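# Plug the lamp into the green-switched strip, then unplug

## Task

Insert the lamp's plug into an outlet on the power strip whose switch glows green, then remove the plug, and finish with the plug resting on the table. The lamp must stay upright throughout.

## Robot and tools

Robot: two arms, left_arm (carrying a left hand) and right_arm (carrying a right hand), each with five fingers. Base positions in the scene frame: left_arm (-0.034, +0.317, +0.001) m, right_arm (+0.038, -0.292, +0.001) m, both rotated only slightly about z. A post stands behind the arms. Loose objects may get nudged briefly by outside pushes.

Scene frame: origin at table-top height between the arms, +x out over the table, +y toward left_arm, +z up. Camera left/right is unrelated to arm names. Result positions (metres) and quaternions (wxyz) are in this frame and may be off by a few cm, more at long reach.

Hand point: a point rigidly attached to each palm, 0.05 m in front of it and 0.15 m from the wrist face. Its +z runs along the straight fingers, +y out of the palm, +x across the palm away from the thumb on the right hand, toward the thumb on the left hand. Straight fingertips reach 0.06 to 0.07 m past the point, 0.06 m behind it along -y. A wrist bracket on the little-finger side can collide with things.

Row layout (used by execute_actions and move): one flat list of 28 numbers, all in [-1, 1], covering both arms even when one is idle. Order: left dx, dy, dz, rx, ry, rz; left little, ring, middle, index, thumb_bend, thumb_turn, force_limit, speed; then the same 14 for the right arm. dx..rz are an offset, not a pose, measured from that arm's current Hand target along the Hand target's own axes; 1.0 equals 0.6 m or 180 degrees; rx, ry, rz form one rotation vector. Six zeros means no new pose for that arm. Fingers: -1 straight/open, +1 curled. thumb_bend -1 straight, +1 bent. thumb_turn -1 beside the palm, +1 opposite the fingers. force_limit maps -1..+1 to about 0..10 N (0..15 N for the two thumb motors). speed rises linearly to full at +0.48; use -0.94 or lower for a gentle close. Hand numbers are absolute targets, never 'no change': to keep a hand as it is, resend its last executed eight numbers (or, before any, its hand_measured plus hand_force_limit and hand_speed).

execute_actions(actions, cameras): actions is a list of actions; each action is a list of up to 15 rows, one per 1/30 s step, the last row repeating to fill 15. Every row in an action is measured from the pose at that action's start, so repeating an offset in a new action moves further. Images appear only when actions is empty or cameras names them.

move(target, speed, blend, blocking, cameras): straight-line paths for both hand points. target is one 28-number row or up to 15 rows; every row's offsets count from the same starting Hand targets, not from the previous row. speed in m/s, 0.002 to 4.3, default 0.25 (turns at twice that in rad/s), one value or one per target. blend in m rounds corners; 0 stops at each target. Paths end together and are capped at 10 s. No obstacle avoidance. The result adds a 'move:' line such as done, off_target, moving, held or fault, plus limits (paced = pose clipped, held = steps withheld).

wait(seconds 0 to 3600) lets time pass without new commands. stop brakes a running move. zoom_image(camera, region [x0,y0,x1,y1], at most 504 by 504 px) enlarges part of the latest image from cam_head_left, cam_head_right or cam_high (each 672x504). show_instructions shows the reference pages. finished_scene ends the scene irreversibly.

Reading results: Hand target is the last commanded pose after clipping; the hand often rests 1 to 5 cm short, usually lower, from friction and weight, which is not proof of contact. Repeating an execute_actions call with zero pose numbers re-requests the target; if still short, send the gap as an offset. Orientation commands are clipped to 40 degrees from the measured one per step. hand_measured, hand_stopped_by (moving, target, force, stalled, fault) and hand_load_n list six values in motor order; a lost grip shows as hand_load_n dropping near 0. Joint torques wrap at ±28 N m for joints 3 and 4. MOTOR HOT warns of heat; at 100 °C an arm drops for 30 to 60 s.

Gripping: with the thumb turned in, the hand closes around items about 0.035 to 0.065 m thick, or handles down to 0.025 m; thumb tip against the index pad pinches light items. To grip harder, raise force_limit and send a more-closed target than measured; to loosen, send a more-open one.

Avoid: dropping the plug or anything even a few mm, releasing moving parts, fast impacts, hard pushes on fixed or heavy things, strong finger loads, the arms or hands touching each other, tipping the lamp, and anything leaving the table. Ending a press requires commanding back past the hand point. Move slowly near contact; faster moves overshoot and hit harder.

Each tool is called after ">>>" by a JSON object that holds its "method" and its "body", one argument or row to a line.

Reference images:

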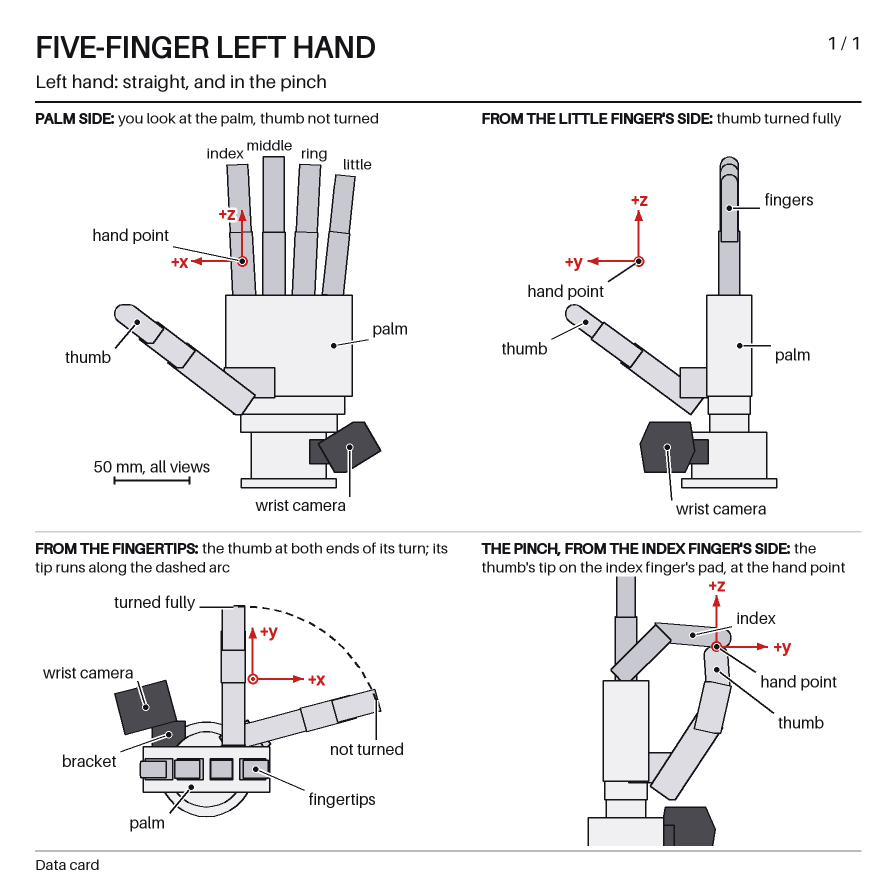

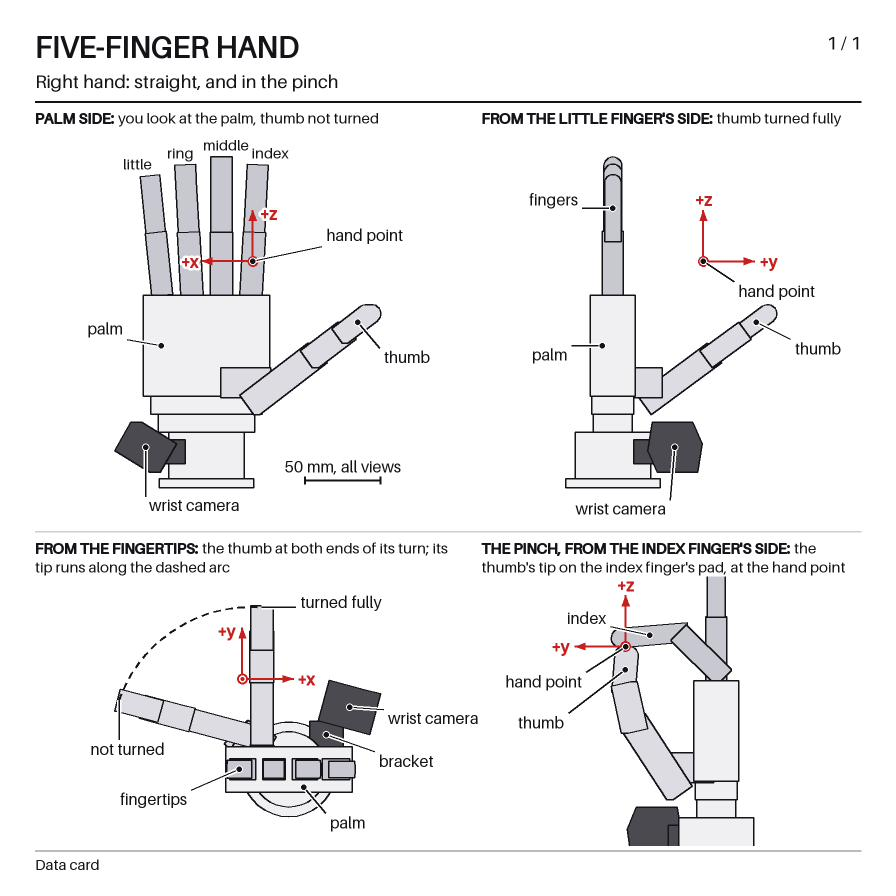

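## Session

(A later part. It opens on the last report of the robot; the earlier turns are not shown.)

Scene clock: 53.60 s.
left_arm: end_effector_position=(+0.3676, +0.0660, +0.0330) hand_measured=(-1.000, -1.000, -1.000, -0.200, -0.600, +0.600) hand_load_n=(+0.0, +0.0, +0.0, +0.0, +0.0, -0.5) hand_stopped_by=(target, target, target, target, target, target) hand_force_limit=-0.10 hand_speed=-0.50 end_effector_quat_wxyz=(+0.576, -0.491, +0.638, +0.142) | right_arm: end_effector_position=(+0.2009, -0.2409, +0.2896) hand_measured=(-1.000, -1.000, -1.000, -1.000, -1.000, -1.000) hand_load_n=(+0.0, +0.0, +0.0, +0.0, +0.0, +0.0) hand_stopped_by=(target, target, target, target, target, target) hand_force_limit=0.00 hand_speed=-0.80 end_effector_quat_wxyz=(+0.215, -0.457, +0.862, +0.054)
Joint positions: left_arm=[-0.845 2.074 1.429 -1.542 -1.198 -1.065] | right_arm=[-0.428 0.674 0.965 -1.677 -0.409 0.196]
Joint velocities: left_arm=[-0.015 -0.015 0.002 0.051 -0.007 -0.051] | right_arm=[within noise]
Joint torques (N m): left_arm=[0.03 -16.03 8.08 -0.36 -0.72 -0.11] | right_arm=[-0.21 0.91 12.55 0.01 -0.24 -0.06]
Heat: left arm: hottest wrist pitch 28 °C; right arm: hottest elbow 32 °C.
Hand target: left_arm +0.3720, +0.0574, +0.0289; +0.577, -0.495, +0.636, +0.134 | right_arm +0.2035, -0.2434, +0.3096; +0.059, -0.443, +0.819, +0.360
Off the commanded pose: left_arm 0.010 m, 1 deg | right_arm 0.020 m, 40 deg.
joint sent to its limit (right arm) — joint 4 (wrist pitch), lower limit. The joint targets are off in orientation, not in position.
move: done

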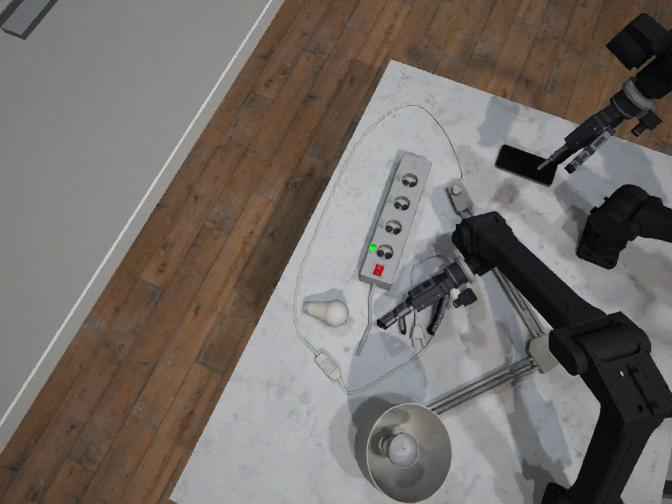

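>>> {"method": "move", "body": {
  "target": [
    [0.0078,0.0017,0.0028,0,0,0,-1,-1,-1,-0.2,-0.6,0.6,-0.1,-0.5,0,0,0,0,0,0,-1,-1,-1,-1,-1,-1,0,-0.8],
    [0.0078,0.0017,0.0028,0,0,0,-1,-1,-1,0.15,-0.35,0.6,-0.6,-0.85,0,0,0,0,0,0,-1,-1,-1,-1,-1,-1,0,-0.8]
  ],
  "speed": 0.05,
  "cameras": ["cam_high"]
}}

>>> {"method": "zoom_image", "body": {
  "camera": "cam_high",
  "region": [380, 290, 450, 360]
}}

Scene clock: 55.23 s.
left_arm: end_effector_position=(+0.3680, +0.0657, +0.0308) hand_measured=(-1.000, -1.000, -1.000, +0.076, -0.460, +0.600) hand_load_n=(+0.0, +0.0, +0.5, +4.0, +3.5, -1.0) hand_stopped_by=(target, target, target, force, force, target) hand_force_limit=-0.60 hand_speed=-0.85 end_effector_quat_wxyz=(+0.576, -0.491, +0.638, +0.142) | right_arm: end_effector_position=(+0.2009, -0.2409, +0.2896) hand_measured=(-1.000, -1.000, -1.000, -1.000, -1.000, -1.000) hand_load_n=(+0.0, +0.0, +0.0, +0.0, +0.0, +0.0) hand_stopped_by=(target, target, target, target, target, target) hand_force_limit=0.00 hand_speed=-0.80 end_effector_quat_wxyz=(+0.215, -0.457, +0.862, +0.054)
Joint positions: left_arm=[-0.845 2.078 1.429 -1.537 -1.199 -1.063] | right_arm=[-0.428 0.674 0.965 -1.677 -0.409 0.196]
Joint torques (N m): left_arm=[0.09 -15.56 8.16 -0.21 -0.71 -0.11] | right_arm=[-0.21 0.91 12.56 0.01 -0.25 -0.06]
Heat: left arm: hottest wrist pitch 28 °C; right arm: hottest elbow 32 °C.
Hand target: left_arm +0.3729, +0.0569, +0.0240; +0.577, -0.495, +0.636, +0.134 | right_arm +0.2035, -0.2434, +0.3096; +0.059, -0.443, +0.819, +0.360
Off the commanded pose: left_arm 0.012 m, 1 deg | right_arm 0.020 m, 40 deg.
joint sent to its limit (right arm) — joint 4 (wrist pitch), lower limit. The joint targets are off in orientation, not in position.
move: off_target (left_arm); target 2's new numbers were sent with left_arm's hand 0.013 m and 1 deg from that target

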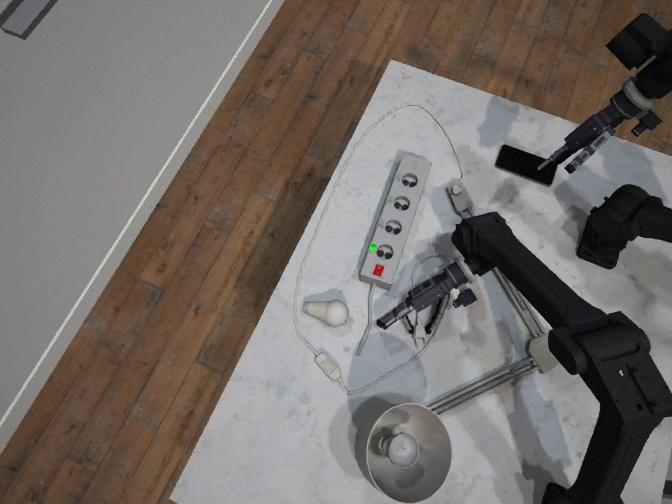

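Scaled by 7.200 from the camera's image (finer frame: 960x720).

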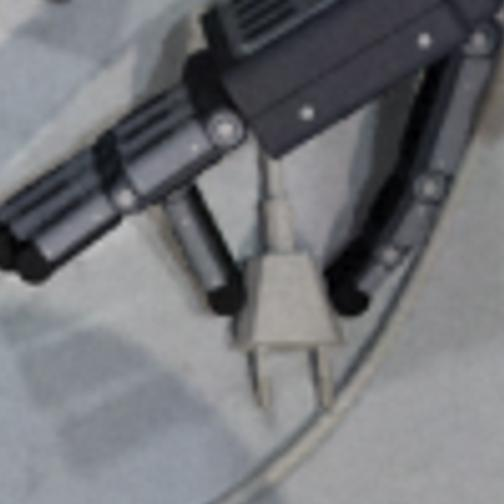

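>>> {"method": "move", "body": {
  "target": [0,0,0,0,0,0,-1,-1,-1,0.4,-0.2,0.6,0.2,-0.9,0,0,0,0,0,0,-1,-1,-1,-1,-1,-1,0,-0.8],
  "speed": 0.06,
  "cameras": ["cam_high"]
}}

>>> {"method": "zoom_image", "body": {
  "camera": "cam_high",
  "region": [380, 290, 450, 360]
}}

Scene clock: 56.47 s.
left_arm: end_effector_position=(+0.3681, +0.0655, +0.0301) hand_measured=(-1.000, -1.000, -1.000, +0.090, -0.354, +0.600) hand_load_n=(+0.0, +0.0, +0.0, +9.0, +9.0, +0.5) hand_stopped_by=(target, target, target, force, force, target) hand_force_limit=0.20 hand_speed=-0.90 end_effector_quat_wxyz=(+0.576, -0.491, +0.638, +0.142) | right_arm: end_effector_position=(+0.2009, -0.2409, +0.2896) hand_measured=(-1.000, -1.000, -1.000, -1.000, -1.000, -1.000) hand_load_n=(+0.0, +0.0, +0.0, +0.0, +0.0, -0.5) hand_stopped_by=(target, target, target, target, target, target) hand_force_limit=0.00 hand_speed=-0.80 end_effector_quat_wxyz=(+0.215, -0.457, +0.862, +0.054)
Joint positions: left_arm=[-0.845 2.079 1.429 -1.535 -1.199 -1.063] | right_arm=[-0.428 0.674 0.965 -1.677 -0.409 0.196]
Joint torques (N m): left_arm=[0.09 -15.74 8.14 -0.27 -0.71 -0.12] | right_arm=[-0.15 0.85 12.55 0.02 -0.24 -0.06]
Heat: left arm: hottest wrist pitch 28 °C; right arm: hottest elbow 32 °C.
Hand target: left_arm +0.3729, +0.0569, +0.0239; +0.576, -0.495, +0.636, +0.134 | right_arm +0.2035, -0.2434, +0.3096; +0.059, -0.443, +0.819, +0.360
Off the commanded pose: left_arm 0.012 m, 1 deg | right_arm 0.020 m, 40 deg.
joint sent to its limit (right arm) — joint 4 (wrist pitch), lower limit. The joint targets are off in orientation, not in position.
move: done

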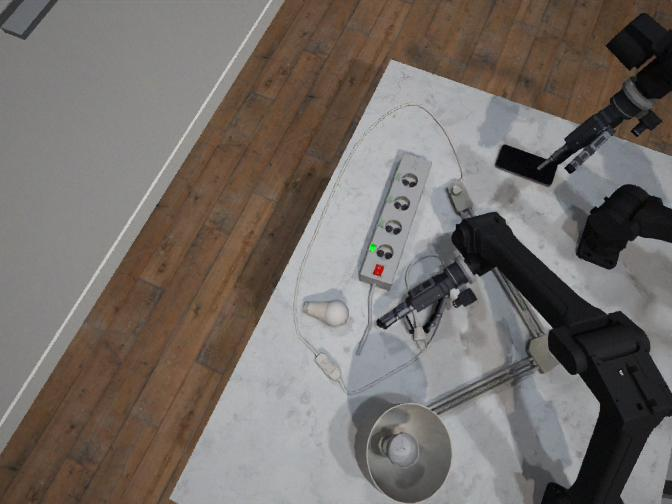

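Scaled by 7.200 from the camera's image (finer frame: 960x720).

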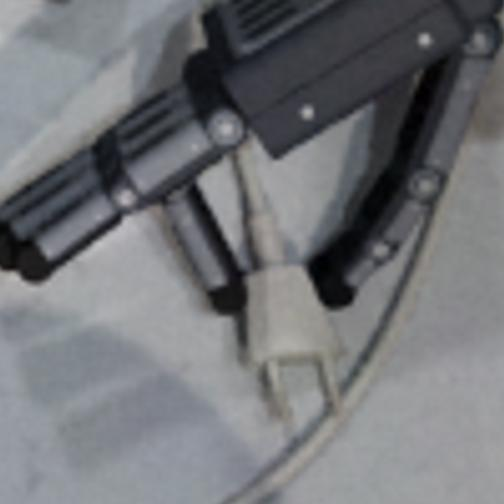

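>>> {"method": "move", "body": {
  "target": [
    [0,0,0,0,0,0,-1,-1,-1,-0.15,-0.6,0.6,0.2,-0.5,0,0,0,0,0,0,-1,-1,-1,-1,-1,-1,0,-0.8],
    [-0.0217,-0.01,-0.0075,0,0,0,-1,-1,-1,-0.15,-0.6,0.6,0.2,-0.5,0,0,0,0,0,0,-1,-1,-1,-1,-1,-1,0,-0.8],
    [-0.0075,-0.0297,-0.0148,0,0,0,-1,-1,-1,-0.15,-0.6,0.6,0.2,-0.5,0,0,0,0,0,0,-1,-1,-1,-1,-1,-1,0,-0.8]
  ],
  "speed": 0.05,
  "cameras": ["cam_high"]
}}

>>> {"method": "zoom_image", "body": {
  "camera": "cam_high",
  "region": [380, 290, 450, 360]
}}

Scene clock: 61.73 s.
left_arm: end_effector_position=(+0.3772, +0.0532, +0.0376) hand_measured=(-1.000, -1.000, -1.000, -0.150, -0.600, +0.600) hand_load_n=(+0.0, +0.0, -0.5, +0.0, +0.0, +0.0) hand_stopped_by=(target, target, target, target, target, target) hand_force_limit=0.20 hand_speed=-0.50 end_effector_quat_wxyz=(+0.576, -0.492, +0.638, +0.139) | right_arm: end_effector_position=(+0.2009, -0.2409, +0.2896) hand_measured=(-1.000, -1.000, -1.000, -1.000, -1.000, -1.000) hand_load_n=(+0.0, +0.0, +0.0, +0.0, +0.0, +0.0) hand_stopped_by=(target, target, target, target, target, target) hand_force_limit=0.00 hand_speed=-0.80 end_effector_quat_wxyz=(+0.215, -0.457, +0.862, +0.054)
Joint positions: left_arm=[-0.846 2.097 1.487 -1.571 -1.199 -1.064] | right_arm=[-0.428 0.674 0.965 -1.677 -0.409 0.196]
Joint torques (N m): left_arm=[-0.09 -16.62 8.96 -1.14 -0.66 -0.14] | right_arm=[-0.21 0.85 12.59 0.02 -0.24 -0.06]
Heat: left arm: hottest wrist pitch 28 °C; right arm: hottest elbow 32 °C.
Hand target: left_arm +0.3809, +0.0441, +0.0376; +0.577, -0.495, +0.636, +0.134 | right_arm +0.2035, -0.2434, +0.3096; +0.059, -0.443, +0.819, +0.360
Off the commanded pose: left_arm 0.010 m, 1 deg | right_arm 0.020 m, 40 deg.
joint sent to its limit (right arm) — joint 4 (wrist pitch), lower limit. The joint targets are off in orientation, not in position.
move: done

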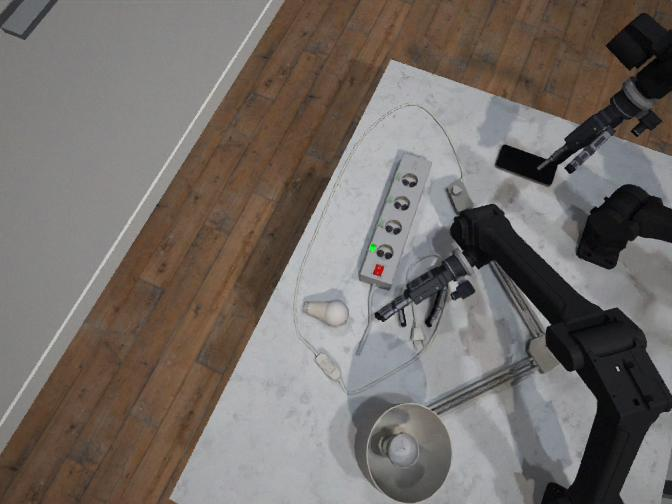

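Scaled by 7.200 from the camera's image (finer frame: 960x720).

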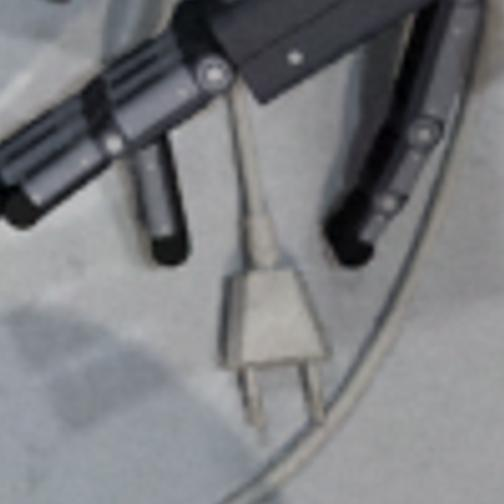

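>>> {"method": "move", "body": {
  "target": [
    [0.0102,0.009,0.0008,0,0,0,-1,-1,-1,-0.15,-0.6,0.6,0.2,-0.5,0,0,0,0,0,0,-1,-1,-1,-1,-1,-1,0,-0.8],
    [0.0102,0.009,0.0008,0,0,0,-1,-1,-1,0.0,-0.4,0.6,-0.6,-0.8,0,0,0,0,0,0,-1,-1,-1,-1,-1,-1,0,-0.8]
  ],
  "speed": 0.05,
  "cameras": ["cam_high"]
}}

>>> {"method": "zoom_image", "body": {
  "camera": "cam_high",
  "region": [380, 290, 450, 360]
}}

Scene clock: 63.57 s.
left_arm: end_effector_position=(+0.3758, +0.0519, +0.0331) hand_measured=(-1.000, -1.000, -1.000, +0.000, -0.400, +0.600) hand_load_n=(+0.0, +0.0, +0.0, +0.0, +0.0, +0.0) hand_stopped_by=(target, target, target, target, target, target) hand_force_limit=-0.60 hand_speed=-0.80 end_effector_quat_wxyz=(+0.576, -0.493, +0.637, +0.139) | right_arm: end_effector_position=(+0.2009, -0.2409, +0.2896) hand_measured=(-1.000, -1.000, -1.000, -1.000, -1.000, -1.000) hand_load_n=(+0.0, +0.0, +0.0, +0.0, -0.5, +0.0) hand_stopped_by=(target, target, target, target, target, target) hand_force_limit=0.00 hand_speed=-0.80 end_effector_quat_wxyz=(+0.215, -0.457, +0.862, +0.054)
Joint positions: left_arm=[-0.85 2.105 1.487 -1.571 -1.196 -1.075] | right_arm=[-0.428 0.674 0.965 -1.677 -0.409 0.196]
Joint torques (N m): left_arm=[-0.15 -16.62 8.17 -0.81 -0.65 -0.15] | right_arm=[-0.15 0.85 12.53 0.01 -0.24 -0.07]
Heat: left arm: hottest wrist pitch 28 °C; right arm: hottest elbow 32 °C.
Hand target: left_arm +0.3779, +0.0440, +0.0300; +0.576, -0.495, +0.636, +0.134 | right_arm +0.2035, -0.2434, +0.3096; +0.059, -0.443, +0.819, +0.360
Off the commanded pose: left_arm 0.009 m, 1 deg | right_arm 0.020 m, 40 deg.
joint sent to its limit (right arm) — joint 4 (wrist pitch), lower limit. The joint targets are off in orientation, not in position.
move: done

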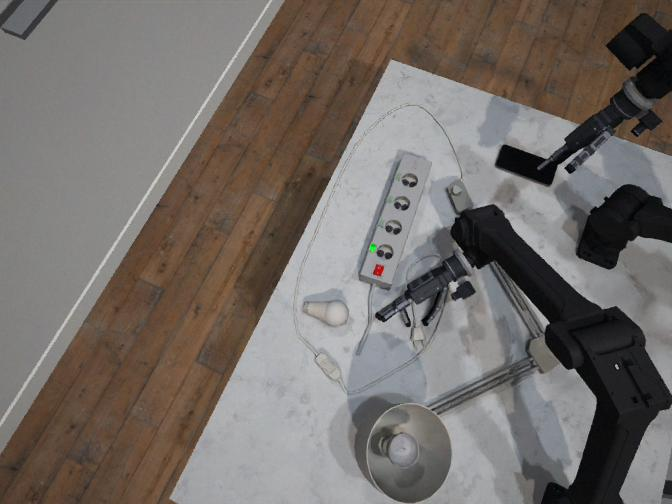

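Scaled by 7.200 from the camera's image (finer frame: 960x720).

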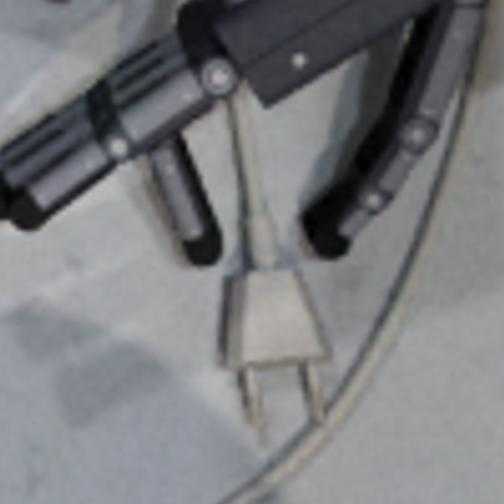

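>>> {"method": "move", "body": {
  "target": [
    [0.0087,0.004,0.003,0,0,0,-1,-1,-1,0.0,-0.4,0.6,-0.6,-0.8,0,0,0,0,0,0,-1,-1,-1,-1,-1,-1,0,-0.8],
    [0.0087,0.004,0.003,0,0,0,-1,-1,-1,0.4,-0.1,0.6,-0.5,-0.85,0,0,0,0,0,0,-1,-1,-1,-1,-1,-1,0,-0.8]
  ],
  "speed": 0.05,
  "cameras": ["cam_high"]
}}

>>> {"method": "zoom_image", "body": {
  "camera": "cam_high",
  "region": [380, 290, 450, 360]
}}

Scene clock: 65.10 s.
left_arm: end_effector_position=(+0.3753, +0.0526, +0.0292) hand_measured=(-1.000, -1.000, -1.000, +0.192, -0.290, +0.600) hand_load_n=(+0.0, +0.0, +0.0, +5.0, +3.5, +0.0) hand_stopped_by=(target, target, target, force, force, target) hand_force_limit=-0.50 hand_speed=-0.85 end_effector_quat_wxyz=(+0.576, -0.491, +0.638, +0.142) | right_arm: end_effector_position=(+0.2009, -0.2409, +0.2896) hand_measured=(-1.000, -1.000, -1.000, -1.000, -1.000, -1.000) hand_load_n=(+0.0, +0.0, +0.0, +0.0, -0.5, +0.0) hand_stopped_by=(target, target, target, target, target, target) hand_force_limit=0.00 hand_speed=-0.80 end_effector_quat_wxyz=(+0.215, -0.457, +0.862, +0.054)
Joint positions: left_arm=[-0.85 2.114 1.487 -1.571 -1.196 -1.076] | right_arm=[-0.428 0.674 0.965 -1.677 -0.409 0.196]
Joint torques (N m): left_arm=[-0.15 -16.56 7.9 -0.42 -0.64 -0.15] | right_arm=[-0.15 0.85 12.57 0.01 -0.25 -0.07]
Heat: left arm: hottest wrist pitch 28 °C; right arm: hottest elbow 32 °C.
Hand target: left_arm +0.3779, +0.0440, +0.0240; +0.576, -0.495, +0.636, +0.134 | right_arm +0.2035, -0.2434, +0.3096; +0.059, -0.443, +0.819, +0.360
Off the commanded pose: left_arm 0.010 m, 1 deg | right_arm 0.020 m, 40 deg.
joint sent to its limit (right arm) — joint 4 (wrist pitch), lower limit. The joint targets are off in orientation, not in position.
move: done; target 2's new numbers were sent with left_arm's hand 0.011 m and 1 deg from that target

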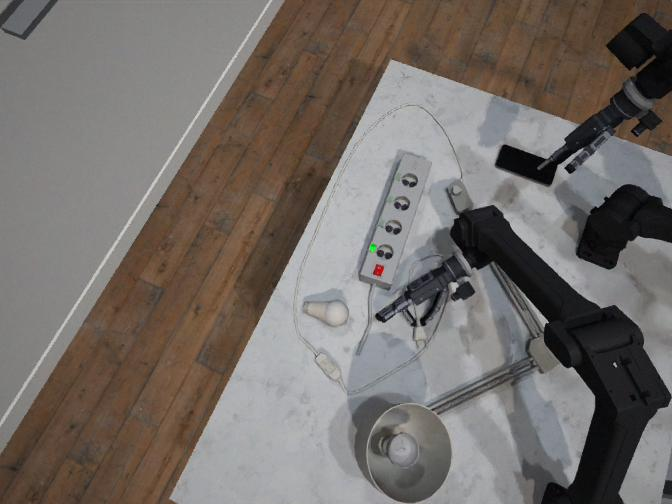

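Scaled by 7.200 from the camera's image (finer frame: 960x720).

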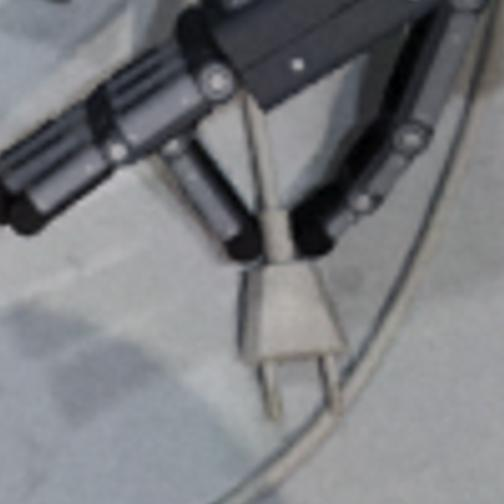

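>>> {"method": "move", "body": {
  "target": [0,0,0,0,0,0,-1,-1,-1,0.5,0.0,0.6,0.2,-0.9,0,0,0,0,0,0,-1,-1,-1,-1,-1,-1,0,-0.8],
  "speed": 0.05,
  "cameras": ["cam_high"]
}}

>>> {"method": "zoom_image", "body": {
  "camera": "cam_high",
  "region": [380, 290, 450, 360]
}}

Scene clock: 65.83 s.
left_arm: end_effector_position=(+0.3753, +0.0526, +0.0292) hand_measured=(-1.000, -1.000, -1.000, +0.198, -0.248, +0.600) hand_load_n=(+0.0, +0.0, +0.0, +12.0, +8.5, +0.0) hand_stopped_by=(target, target, target, force, force, target) hand_force_limit=0.20 hand_speed=-0.90 end_effector_quat_wxyz=(+0.576, -0.491, +0.638, +0.142) | right_arm: end_effector_position=(+0.2009, -0.2409, +0.2896) hand_measured=(-1.000, -1.000, -1.000, -1.000, -1.000, -1.000) hand_load_n=(+0.0, +0.0, +0.5, +0.0, +0.0, +0.0) hand_stopped_by=(target, target, target, target, target, target) hand_force_limit=0.00 hand_speed=-0.80 end_effector_quat_wxyz=(+0.215, -0.457, +0.862, +0.054)
Joint positions: left_arm=[-0.85 2.114 1.487 -1.571 -1.196 -1.076] | right_arm=[-0.428 0.674 0.965 -1.677 -0.409 0.196]
Joint torques (N m): left_arm=[-0.15 -16.56 7.9 -0.4 -0.65 -0.15] | right_arm=[-0.09 0.91 12.56 0.01 -0.25 -0.06]
Heat: left arm: hottest wrist pitch 28 °C; right arm: hottest elbow 32 °C.
Hand target: left_arm +0.3779, +0.0440, +0.0241; +0.577, -0.495, +0.636, +0.134 | right_arm +0.2035, -0.2434, +0.3096; +0.059, -0.443, +0.819, +0.360
Off the commanded pose: left_arm 0.010 m, 1 deg | right_arm 0.020 m, 40 deg.
joint sent to its limit (right arm) — joint 4 (wrist pitch), lower limit. The joint targets are off in orientation, not in position.
move: done

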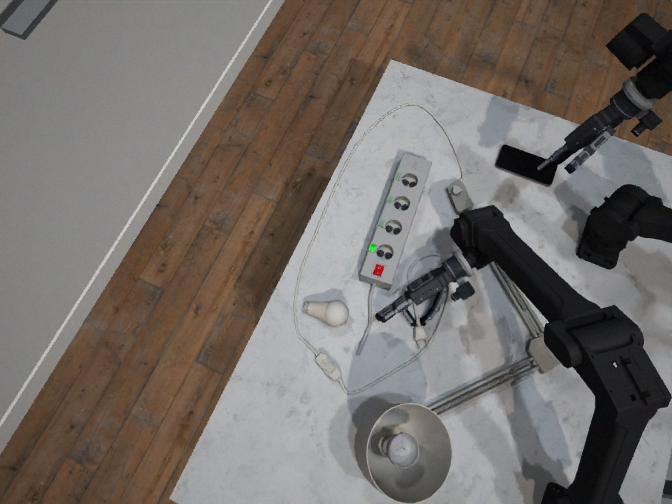

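Scaled by 7.200 from the camera's image (finer frame: 960x720).

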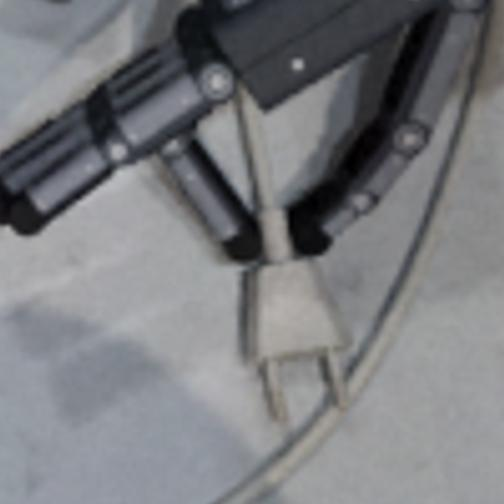

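>>> {"method": "move", "body": {
  "target": [-0.0577,-0.0267,-0.02,0,0,0,-1,-1,-1,0.5,0.0,0.6,0.2,-0.9,0,0,0,0,0,0,-1,-1,-1,-1,-1,-1,0,-0.8],
  "speed": 0.05,
  "cameras": ["cam_high"]
}}

>>> {"method": "zoom_image", "body": {
  "camera": "cam_high",
  "region": [380, 290, 450, 360]
}}

Scene clock: 67.27 s.
left_arm: end_effector_position=(+0.3717, +0.0568, +0.0436) hand_measured=(-1.000, -1.000, -1.000, +0.198, -0.248, +0.600) hand_load_n=(+0.0, +0.0, +0.0, +12.0, +8.5, +0.0) hand_stopped_by=(target, target, target, force, force, target) hand_force_limit=0.20 hand_speed=-0.90 end_effector_quat_wxyz=(+0.575, -0.482, +0.642, +0.157) | right_arm: end_effector_position=(+0.2009, -0.2409, +0.2896) hand_measured=(-1.000, -1.000, -1.000, -1.000, -1.000, -1.000) hand_load_n=(+0.0, +0.0, +0.0, +0.0, +0.0, +0.0) hand_stopped_by=(target, target, target, target, target, target) hand_force_limit=0.00 hand_speed=-0.80 end_effector_quat_wxyz=(+0.215, -0.457, +0.862, +0.054)
Joint positions: left_arm=[-0.85 2.101 1.494 -1.628 -1.195 -1.076] | right_arm=[-0.428 0.674 0.965 -1.677 -0.409 0.196]
Joint torques (N m): left_arm=[-0.15 -20.31 9.07 -1.24 -0.66 -0.14] | right_arm=[-0.15 0.85 12.56 0.01 -0.25 -0.06]
Heat: left arm: hottest wrist pitch 28 °C; right arm: hottest elbow 32 °C.
Hand target: left_arm +0.3779, +0.0440, +0.0640; +0.577, -0.495, +0.636, +0.134 | right_arm +0.2035, -0.2434, +0.3096; +0.059, -0.443, +0.819, +0.360
Off the commanded pose: left_arm 0.025 m, 3 deg | right_arm 0.020 m, 40 deg.
joint sent to its limit (right arm) — joint 4 (wrist pitch), lower limit. The joint targets are off in orientation, not in position.
move: off_target (left_arm)

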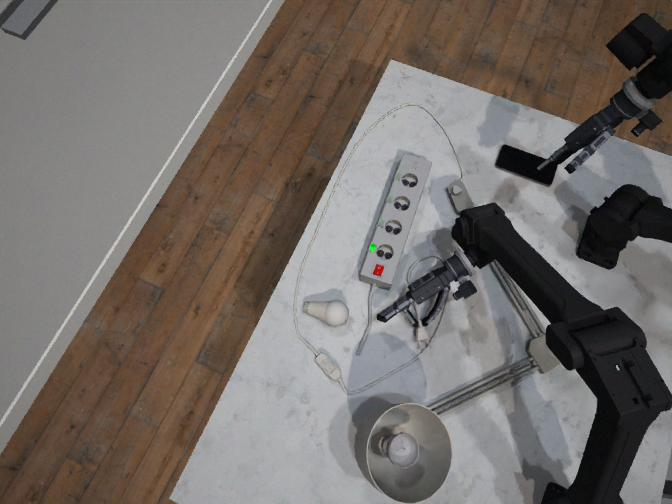

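Scaled by 7.200 from the camera's image (finer frame: 960x720).

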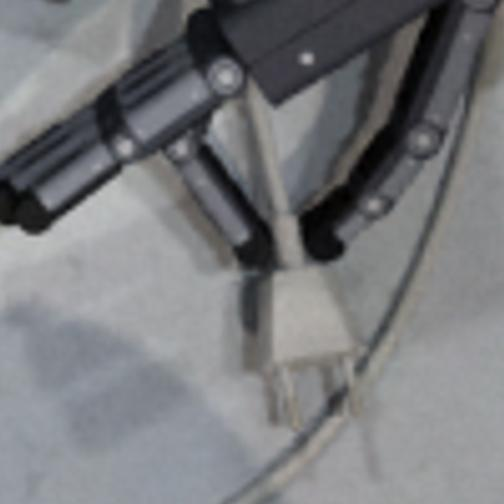

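>>> {"method": "move", "body": {
  "target": [-0.101,-0.0467,-0.035,0,0,0,-1,-1,-1,0.5,0.0,0.6,0.2,-0.9,0,0,0,0,0,0,-1,-1,-1,-1,-1,-1,0,-0.8],
  "speed": 0.06,
  "cameras": ["cam_high"]
}}

>>> {"method": "zoom_image", "body": {
  "camera": "cam_high",
  "region": [380, 290, 450, 360]
}}

Scene clock: 69.20 s.
left_arm: end_effector_position=(+0.3741, +0.0539, +0.1126) hand_measured=(-1.000, -1.000, -1.000, +0.198, -0.248, +0.600) hand_load_n=(-0.5, +0.0, +0.0, +12.0, +8.5, +0.0) hand_stopped_by=(target, target, target, force, force, target) hand_force_limit=0.20 hand_speed=-0.90 end_effector_quat_wxyz=(+0.572, -0.485, +0.647, +0.140) | right_arm: end_effector_position=(+0.2009, -0.2409, +0.2896) hand_measured=(-1.000, -1.000, -1.000, -1.000, -1.000, -1.000) hand_load_n=(+0.0, +0.0, +0.0, +0.0, +0.0, -0.5) hand_stopped_by=(target, target, target, target, target, target) hand_force_limit=0.00 hand_speed=-0.80 end_effector_quat_wxyz=(+0.215, -0.457, +0.862, +0.054)
Joint positions: left_arm=[-0.85 1.982 1.526 -1.694 -1.195 -1.017] | right_arm=[-0.428 0.674 0.965 -1.677 -0.409 0.196]
Joint torques (N m): left_arm=[-0.09 -19.43 10.15 -1.1 -0.71 0.02] | right_arm=[-0.15 0.85 12.57 0.01 -0.25 -0.06]
Heat: left arm: hottest shoulder 28 °C; right arm: hottest elbow 32 °C.
Hand target: left_arm +0.3780, +0.0438, +0.1340; +0.576, -0.495, +0.636, +0.134 | right_arm +0.2035, -0.2434, +0.3096; +0.059, -0.443, +0.819, +0.360
Off the commanded pose: left_arm 0.024 m, 2 deg | right_arm 0.020 m, 40 deg.
joint sent to its limit (left arm) — joint 4 (wrist pitch), lower limit. The joint targets still meet the commanded pose.
joint sent to its limit (right arm) — joint 4 (wrist pitch), lower limit. The joint targets are off in orientation, not in position.
move: off_target (left_arm)

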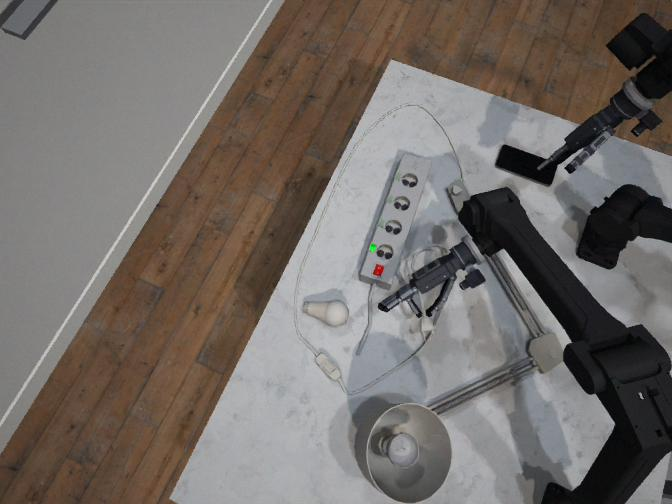

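Scaled by 7.200 from the camera's image (finer frame: 960x720).

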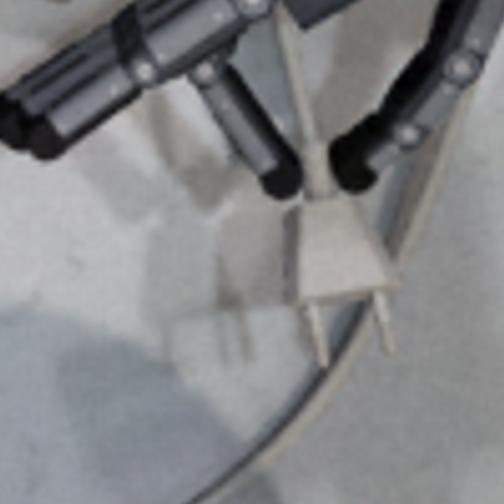

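>>> {"method": "move", "body": {
  "target": [-0.056,-0.085,-0.0357,0.071,0.3756,-0.3378,-1,-1,-1,0.5,0.0,0.6,0.2,-0.9,0,0,0,0,0,0,-1,-1,-1,-1,-1,-1,0,-0.8],
  "speed": 0.15,
  "cameras": ["all"]
}}

>>> {"method": "zoom_image", "body": {
  "camera": "cam_high",
  "region": [350, 210, 470, 330]
}}

Scene clock: 76.13 s.
left_arm: end_effector_position=(+0.3954, +0.0202, +0.1714) hand_measured=(-1.000, -1.000, -1.000, +0.198, -0.248, +0.600) hand_load_n=(+0.0, +0.0, +0.0, +12.0, +8.5, -0.5) hand_stopped_by=(target, target, target, force, force, target) hand_force_limit=0.20 hand_speed=-0.90 end_effector_quat_wxyz=(-0.178, +0.663, -0.541, +0.486) | right_arm: end_effector_position=(+0.2009, -0.2409, +0.2896) hand_measured=(-1.000, -1.000, -1.000, -1.000, -1.000, -1.000) hand_load_n=(+0.0, +0.0, +0.0, +0.0, +0.0, +0.0) hand_stopped_by=(target, target, target, target, target, target) hand_force_limit=0.00 hand_speed=-0.80 end_effector_quat_wxyz=(+0.215, -0.457, +0.862, +0.054)
Joint positions: left_arm=[-0.518 1.223 0.726 0.001 -0.208 -0.646] | right_arm=[-0.428 0.674 0.965 -1.677 -0.409 0.196]
Joint torques (N m): left_arm=[0.91 -9.88 9.54 2.61 -0.03 -0.23] | right_arm=[-0.15 0.91 12.55 0.01 -0.25 -0.07]
Heat: left arm: hottest shoulder 28 °C; right arm: hottest elbow 33 °C.
Hand target: left_arm +0.4000, +0.0198, +0.1899; -0.178, +0.660, -0.526, +0.506 | right_arm +0.2035, -0.2434, +0.3096; +0.059, -0.443, +0.819, +0.360
Off the commanded pose: left_arm 0.019 m, 3 deg | right_arm 0.020 m, 40 deg.
joint sent to its limit (right arm) — joint 4 (wrist pitch), lower limit. The joint targets are off in orientation, not in position.
move: off_target (left_arm)

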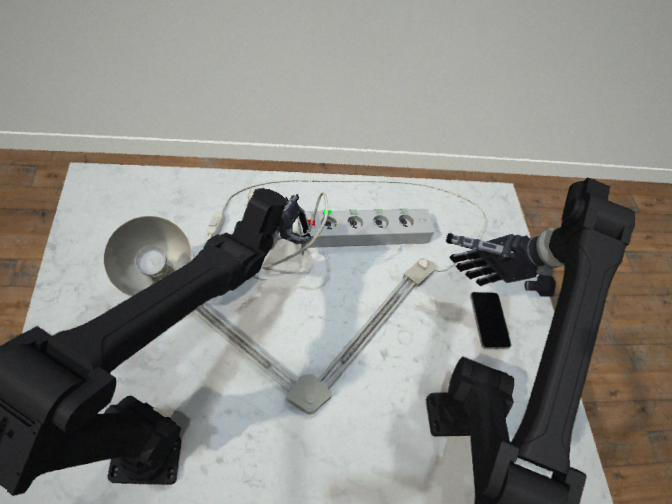

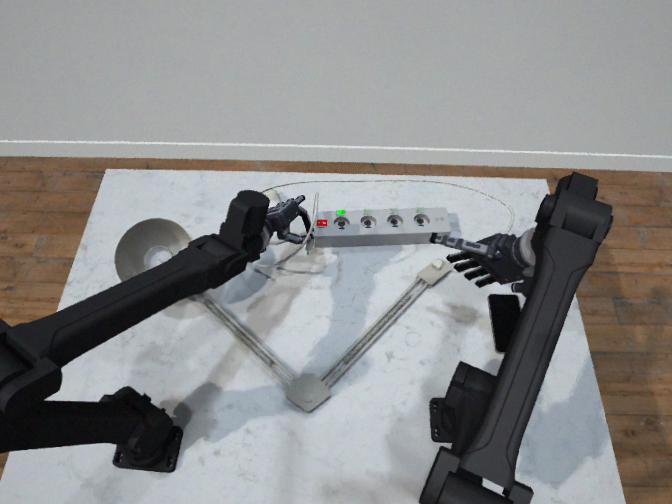

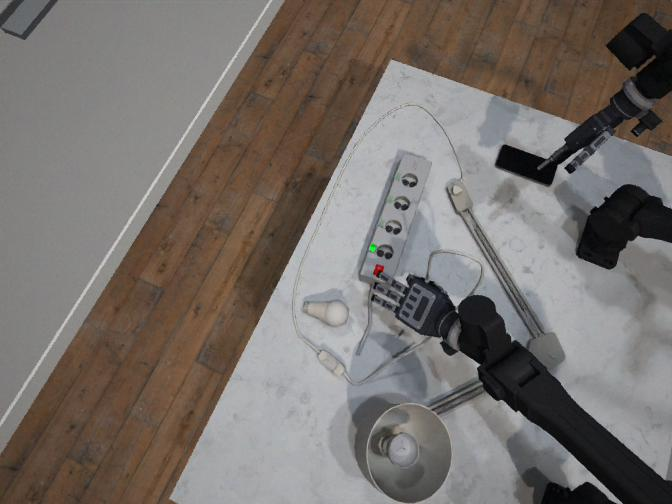

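Scaled by 4.200 from the camera's image (finer frame: 960x720).

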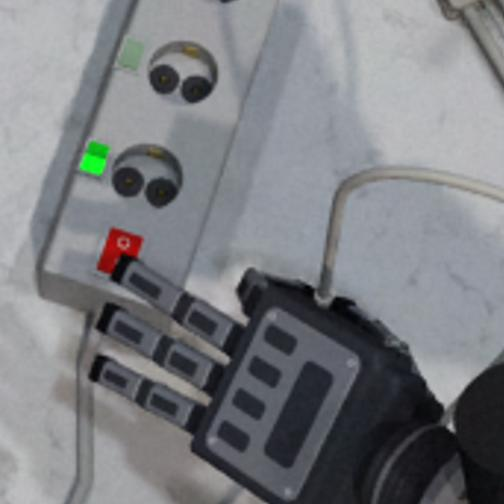

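>>> {"method": "zoom_image", "body": {
  "camera": "cam_head_left",
  "region": [250, 180, 350, 280]
}}

>>> {"method": "zoom_image", "body": {
  "camera": "cam_head_right",
  "region": [260, 180, 360, 280]
}}

Scaled by 5.040 from the camera's image (finer frame: 960x720).

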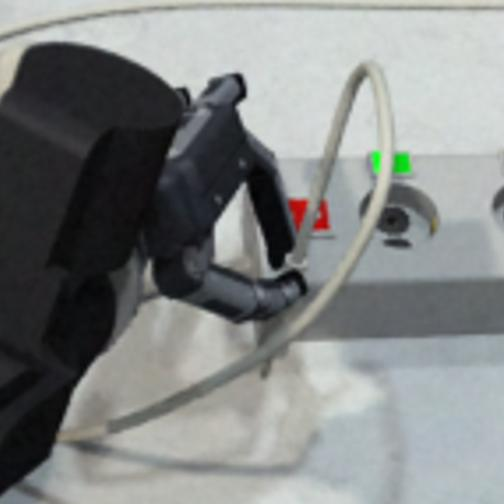

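Scaled by 5.040 from the camera's image (finer frame: 960x720).

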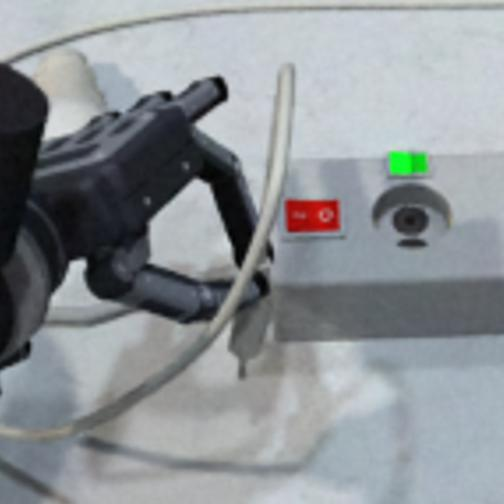

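>>> {"method": "zoom_image", "body": {
  "camera": "cam_head_right",
  "region": [295, 225, 325, 265]
}}

>>> {"method": "zoom_image", "body": {
  "camera": "cam_head_left",
  "region": [290, 225, 320, 265]
}}

Scaled by 12.600 from the camera's image (finer frame: 960x720).

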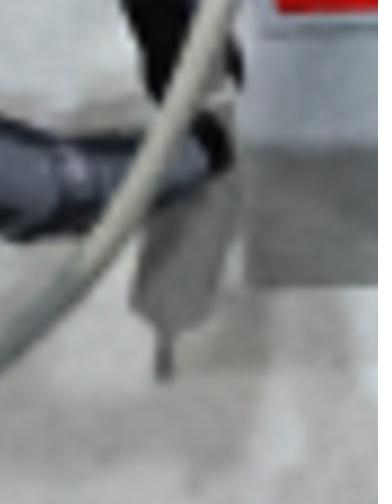

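Scaled by 12.600 from the camera's image (finer frame: 960x720).

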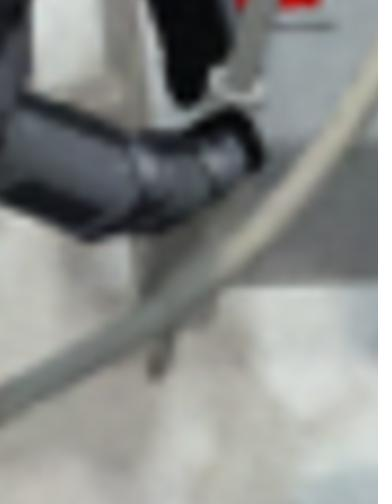

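>>> {"method": "move", "body": {
  "target": [0.0913,-0.0408,0.177,0.0029,0.0229,-0.0381,-1,-1,-1,0.5,0.0,0.6,0.2,-0.9,0,0,0,0,0,0,-1,-1,-1,-1,-1,-1,0,-0.8],
  "speed": 0.12,
  "cameras": ["all"]
}}

>>> {"method": "zoom_image", "body": {
  "camera": "cam_high",
  "region": [350, 180, 450, 280]
}}

>>> {"method": "zoom_image", "body": {
  "camera": "cam_head_left",
  "region": [290, 180, 370, 260]
}}

>>> {"method": "zoom_image", "body": {
  "camera": "cam_head_right",
  "region": [300, 180, 380, 260]
}}

Scene clock: 79.00 s.
left_arm: end_effector_position=(+0.4804, -0.0424, +0.1624) hand_measured=(-1.000, -1.000, -1.000, +0.198, -0.248, +0.600) hand_load_n=(+0.0, -0.5, -0.5, +12.0, +8.5, -0.5) hand_stopped_by=(target, target, target, force, force, target) hand_force_limit=0.20 hand_speed=-0.90 end_effector_quat_wxyz=(-0.131, +0.678, -0.507, +0.516) | right_arm: end_effector_position=(+0.2009, -0.2409, +0.2896) hand_measured=(-1.000, -1.000, -1.000, -1.000, -1.000, -1.000) hand_load_n=(+0.0, +0.0, +0.0, +0.0, -0.5, +0.0) hand_stopped_by=(target, target, target, target, target, target) hand_force_limit=0.00 hand_speed=-0.80 end_effector_quat_wxyz=(+0.215, -0.457, +0.862, +0.054)
Joint positions: left_arm=[-0.505 1.518 0.937 0.127 -0.146 -0.75] | right_arm=[-0.428 0.674 0.965 -1.677 -0.409 0.196]
Joint torques (N m): left_arm=[0.97 -11.99 12.92 2.67 -0.01 -0.24] | right_arm=[-0.15 0.85 12.56 0.01 -0.25 -0.06]
Heat: left arm: hottest shoulder 28 °C; right arm: hottest elbow 33 °C.
Hand target: left_arm +0.4998, -0.0502, +0.1898; -0.131, +0.671, -0.489, +0.541 | right_arm +0.2035, -0.2434, +0.3096; +0.059, -0.443, +0.819, +0.360
Off the commanded pose: left_arm 0.035 m, 4 deg | right_arm 0.020 m, 40 deg.
joint sent to its limit (right arm) — joint 4 (wrist pitch), lower limit. The joint targets are off in orientation, not in position.
move: off_target (left_arm)

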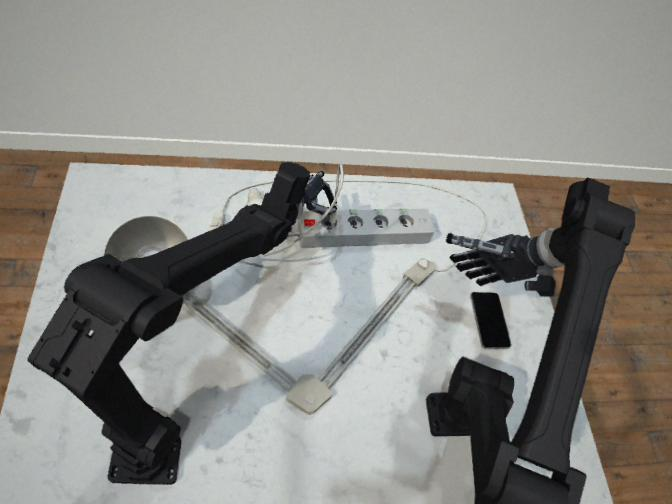

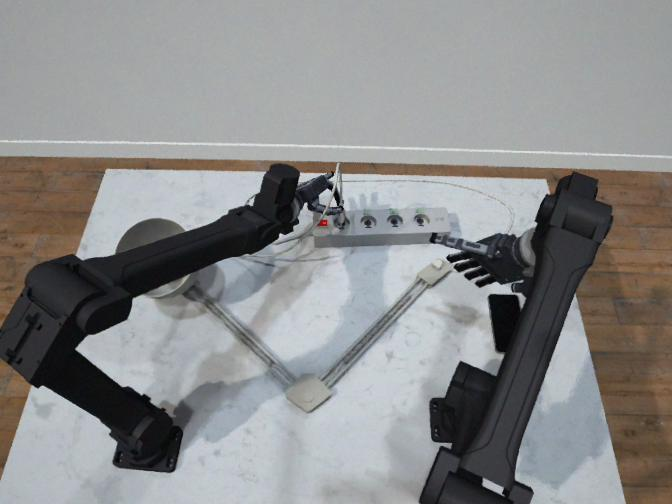

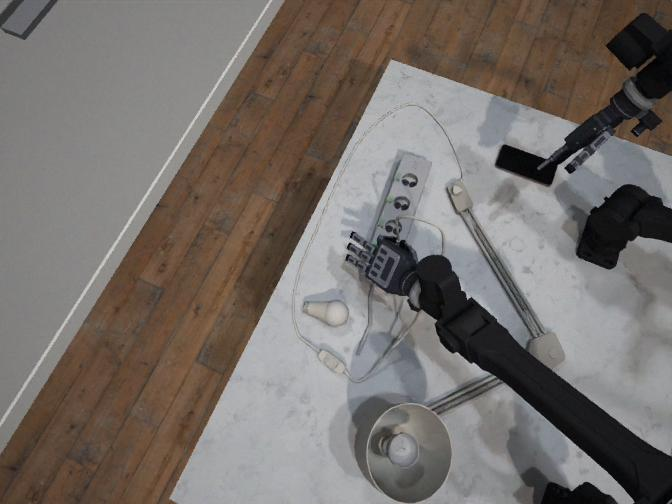

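Scaled by 5.040 from the camera's image (finer frame: 960x720).

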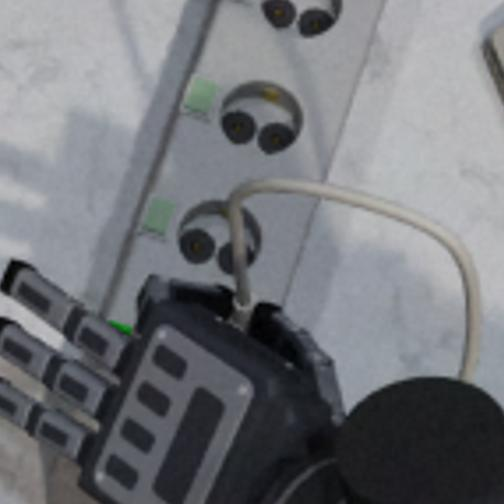

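Scaled by 6.300 from the camera's image (finer frame: 960x720).

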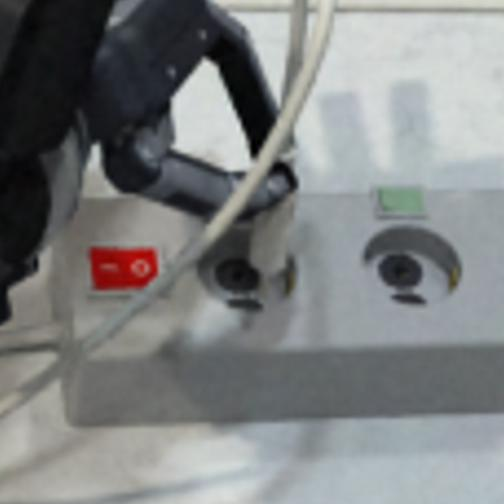

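Scaled by 6.300 from the camera's image (finer frame: 960x720).

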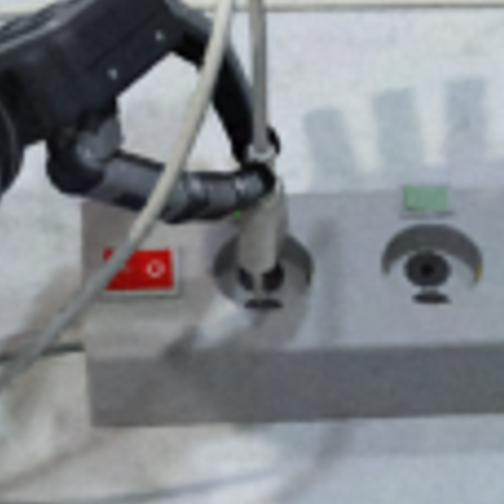

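>>> {"method": "zoom_image", "body": {
  "camera": "cam_head_left",
  "region": [312, 200, 352, 240]
}}

>>> {"method": "zoom_image", "body": {
  "camera": "cam_head_right",
  "region": [322, 200, 362, 240]
}}

Scaled by 12.600 from the camera's image (finer frame: 960x720).

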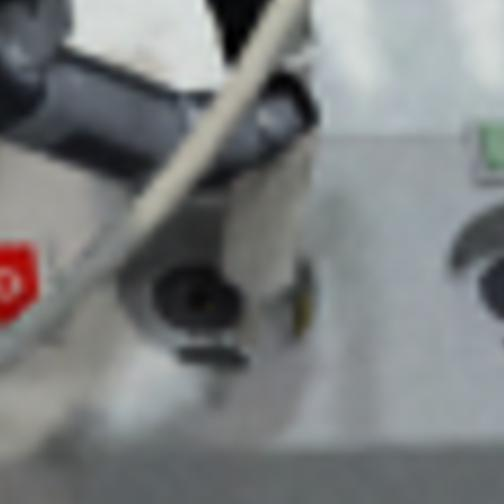

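Scaled by 12.600 from the camera's image (finer frame: 960x720).

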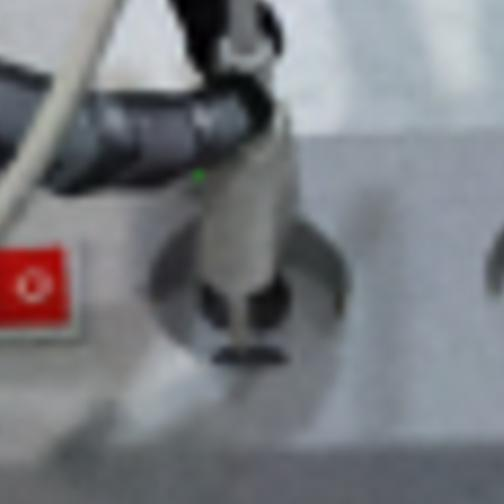

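>>> {"method": "zoom_image", "body": {
  "camera": "cam_head_left",
  "region": [290, 200, 350, 250]
}}

>>> {"method": "zoom_image", "body": {
  "camera": "cam_head_right",
  "region": [300, 200, 360, 250]
}}

Scaled by 8.400 from the camera's image (finer frame: 960x720).

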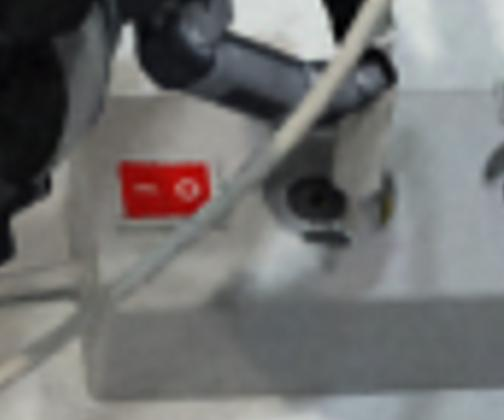

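Scaled by 8.400 from the camera's image (finer frame: 960x720).

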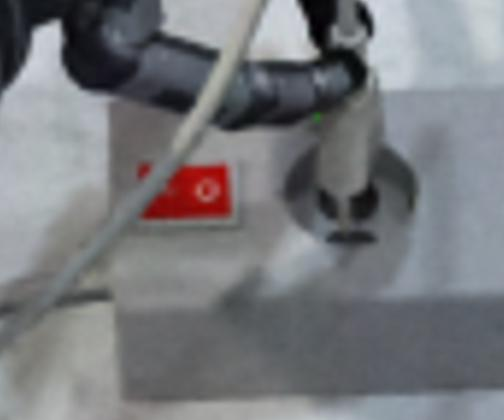

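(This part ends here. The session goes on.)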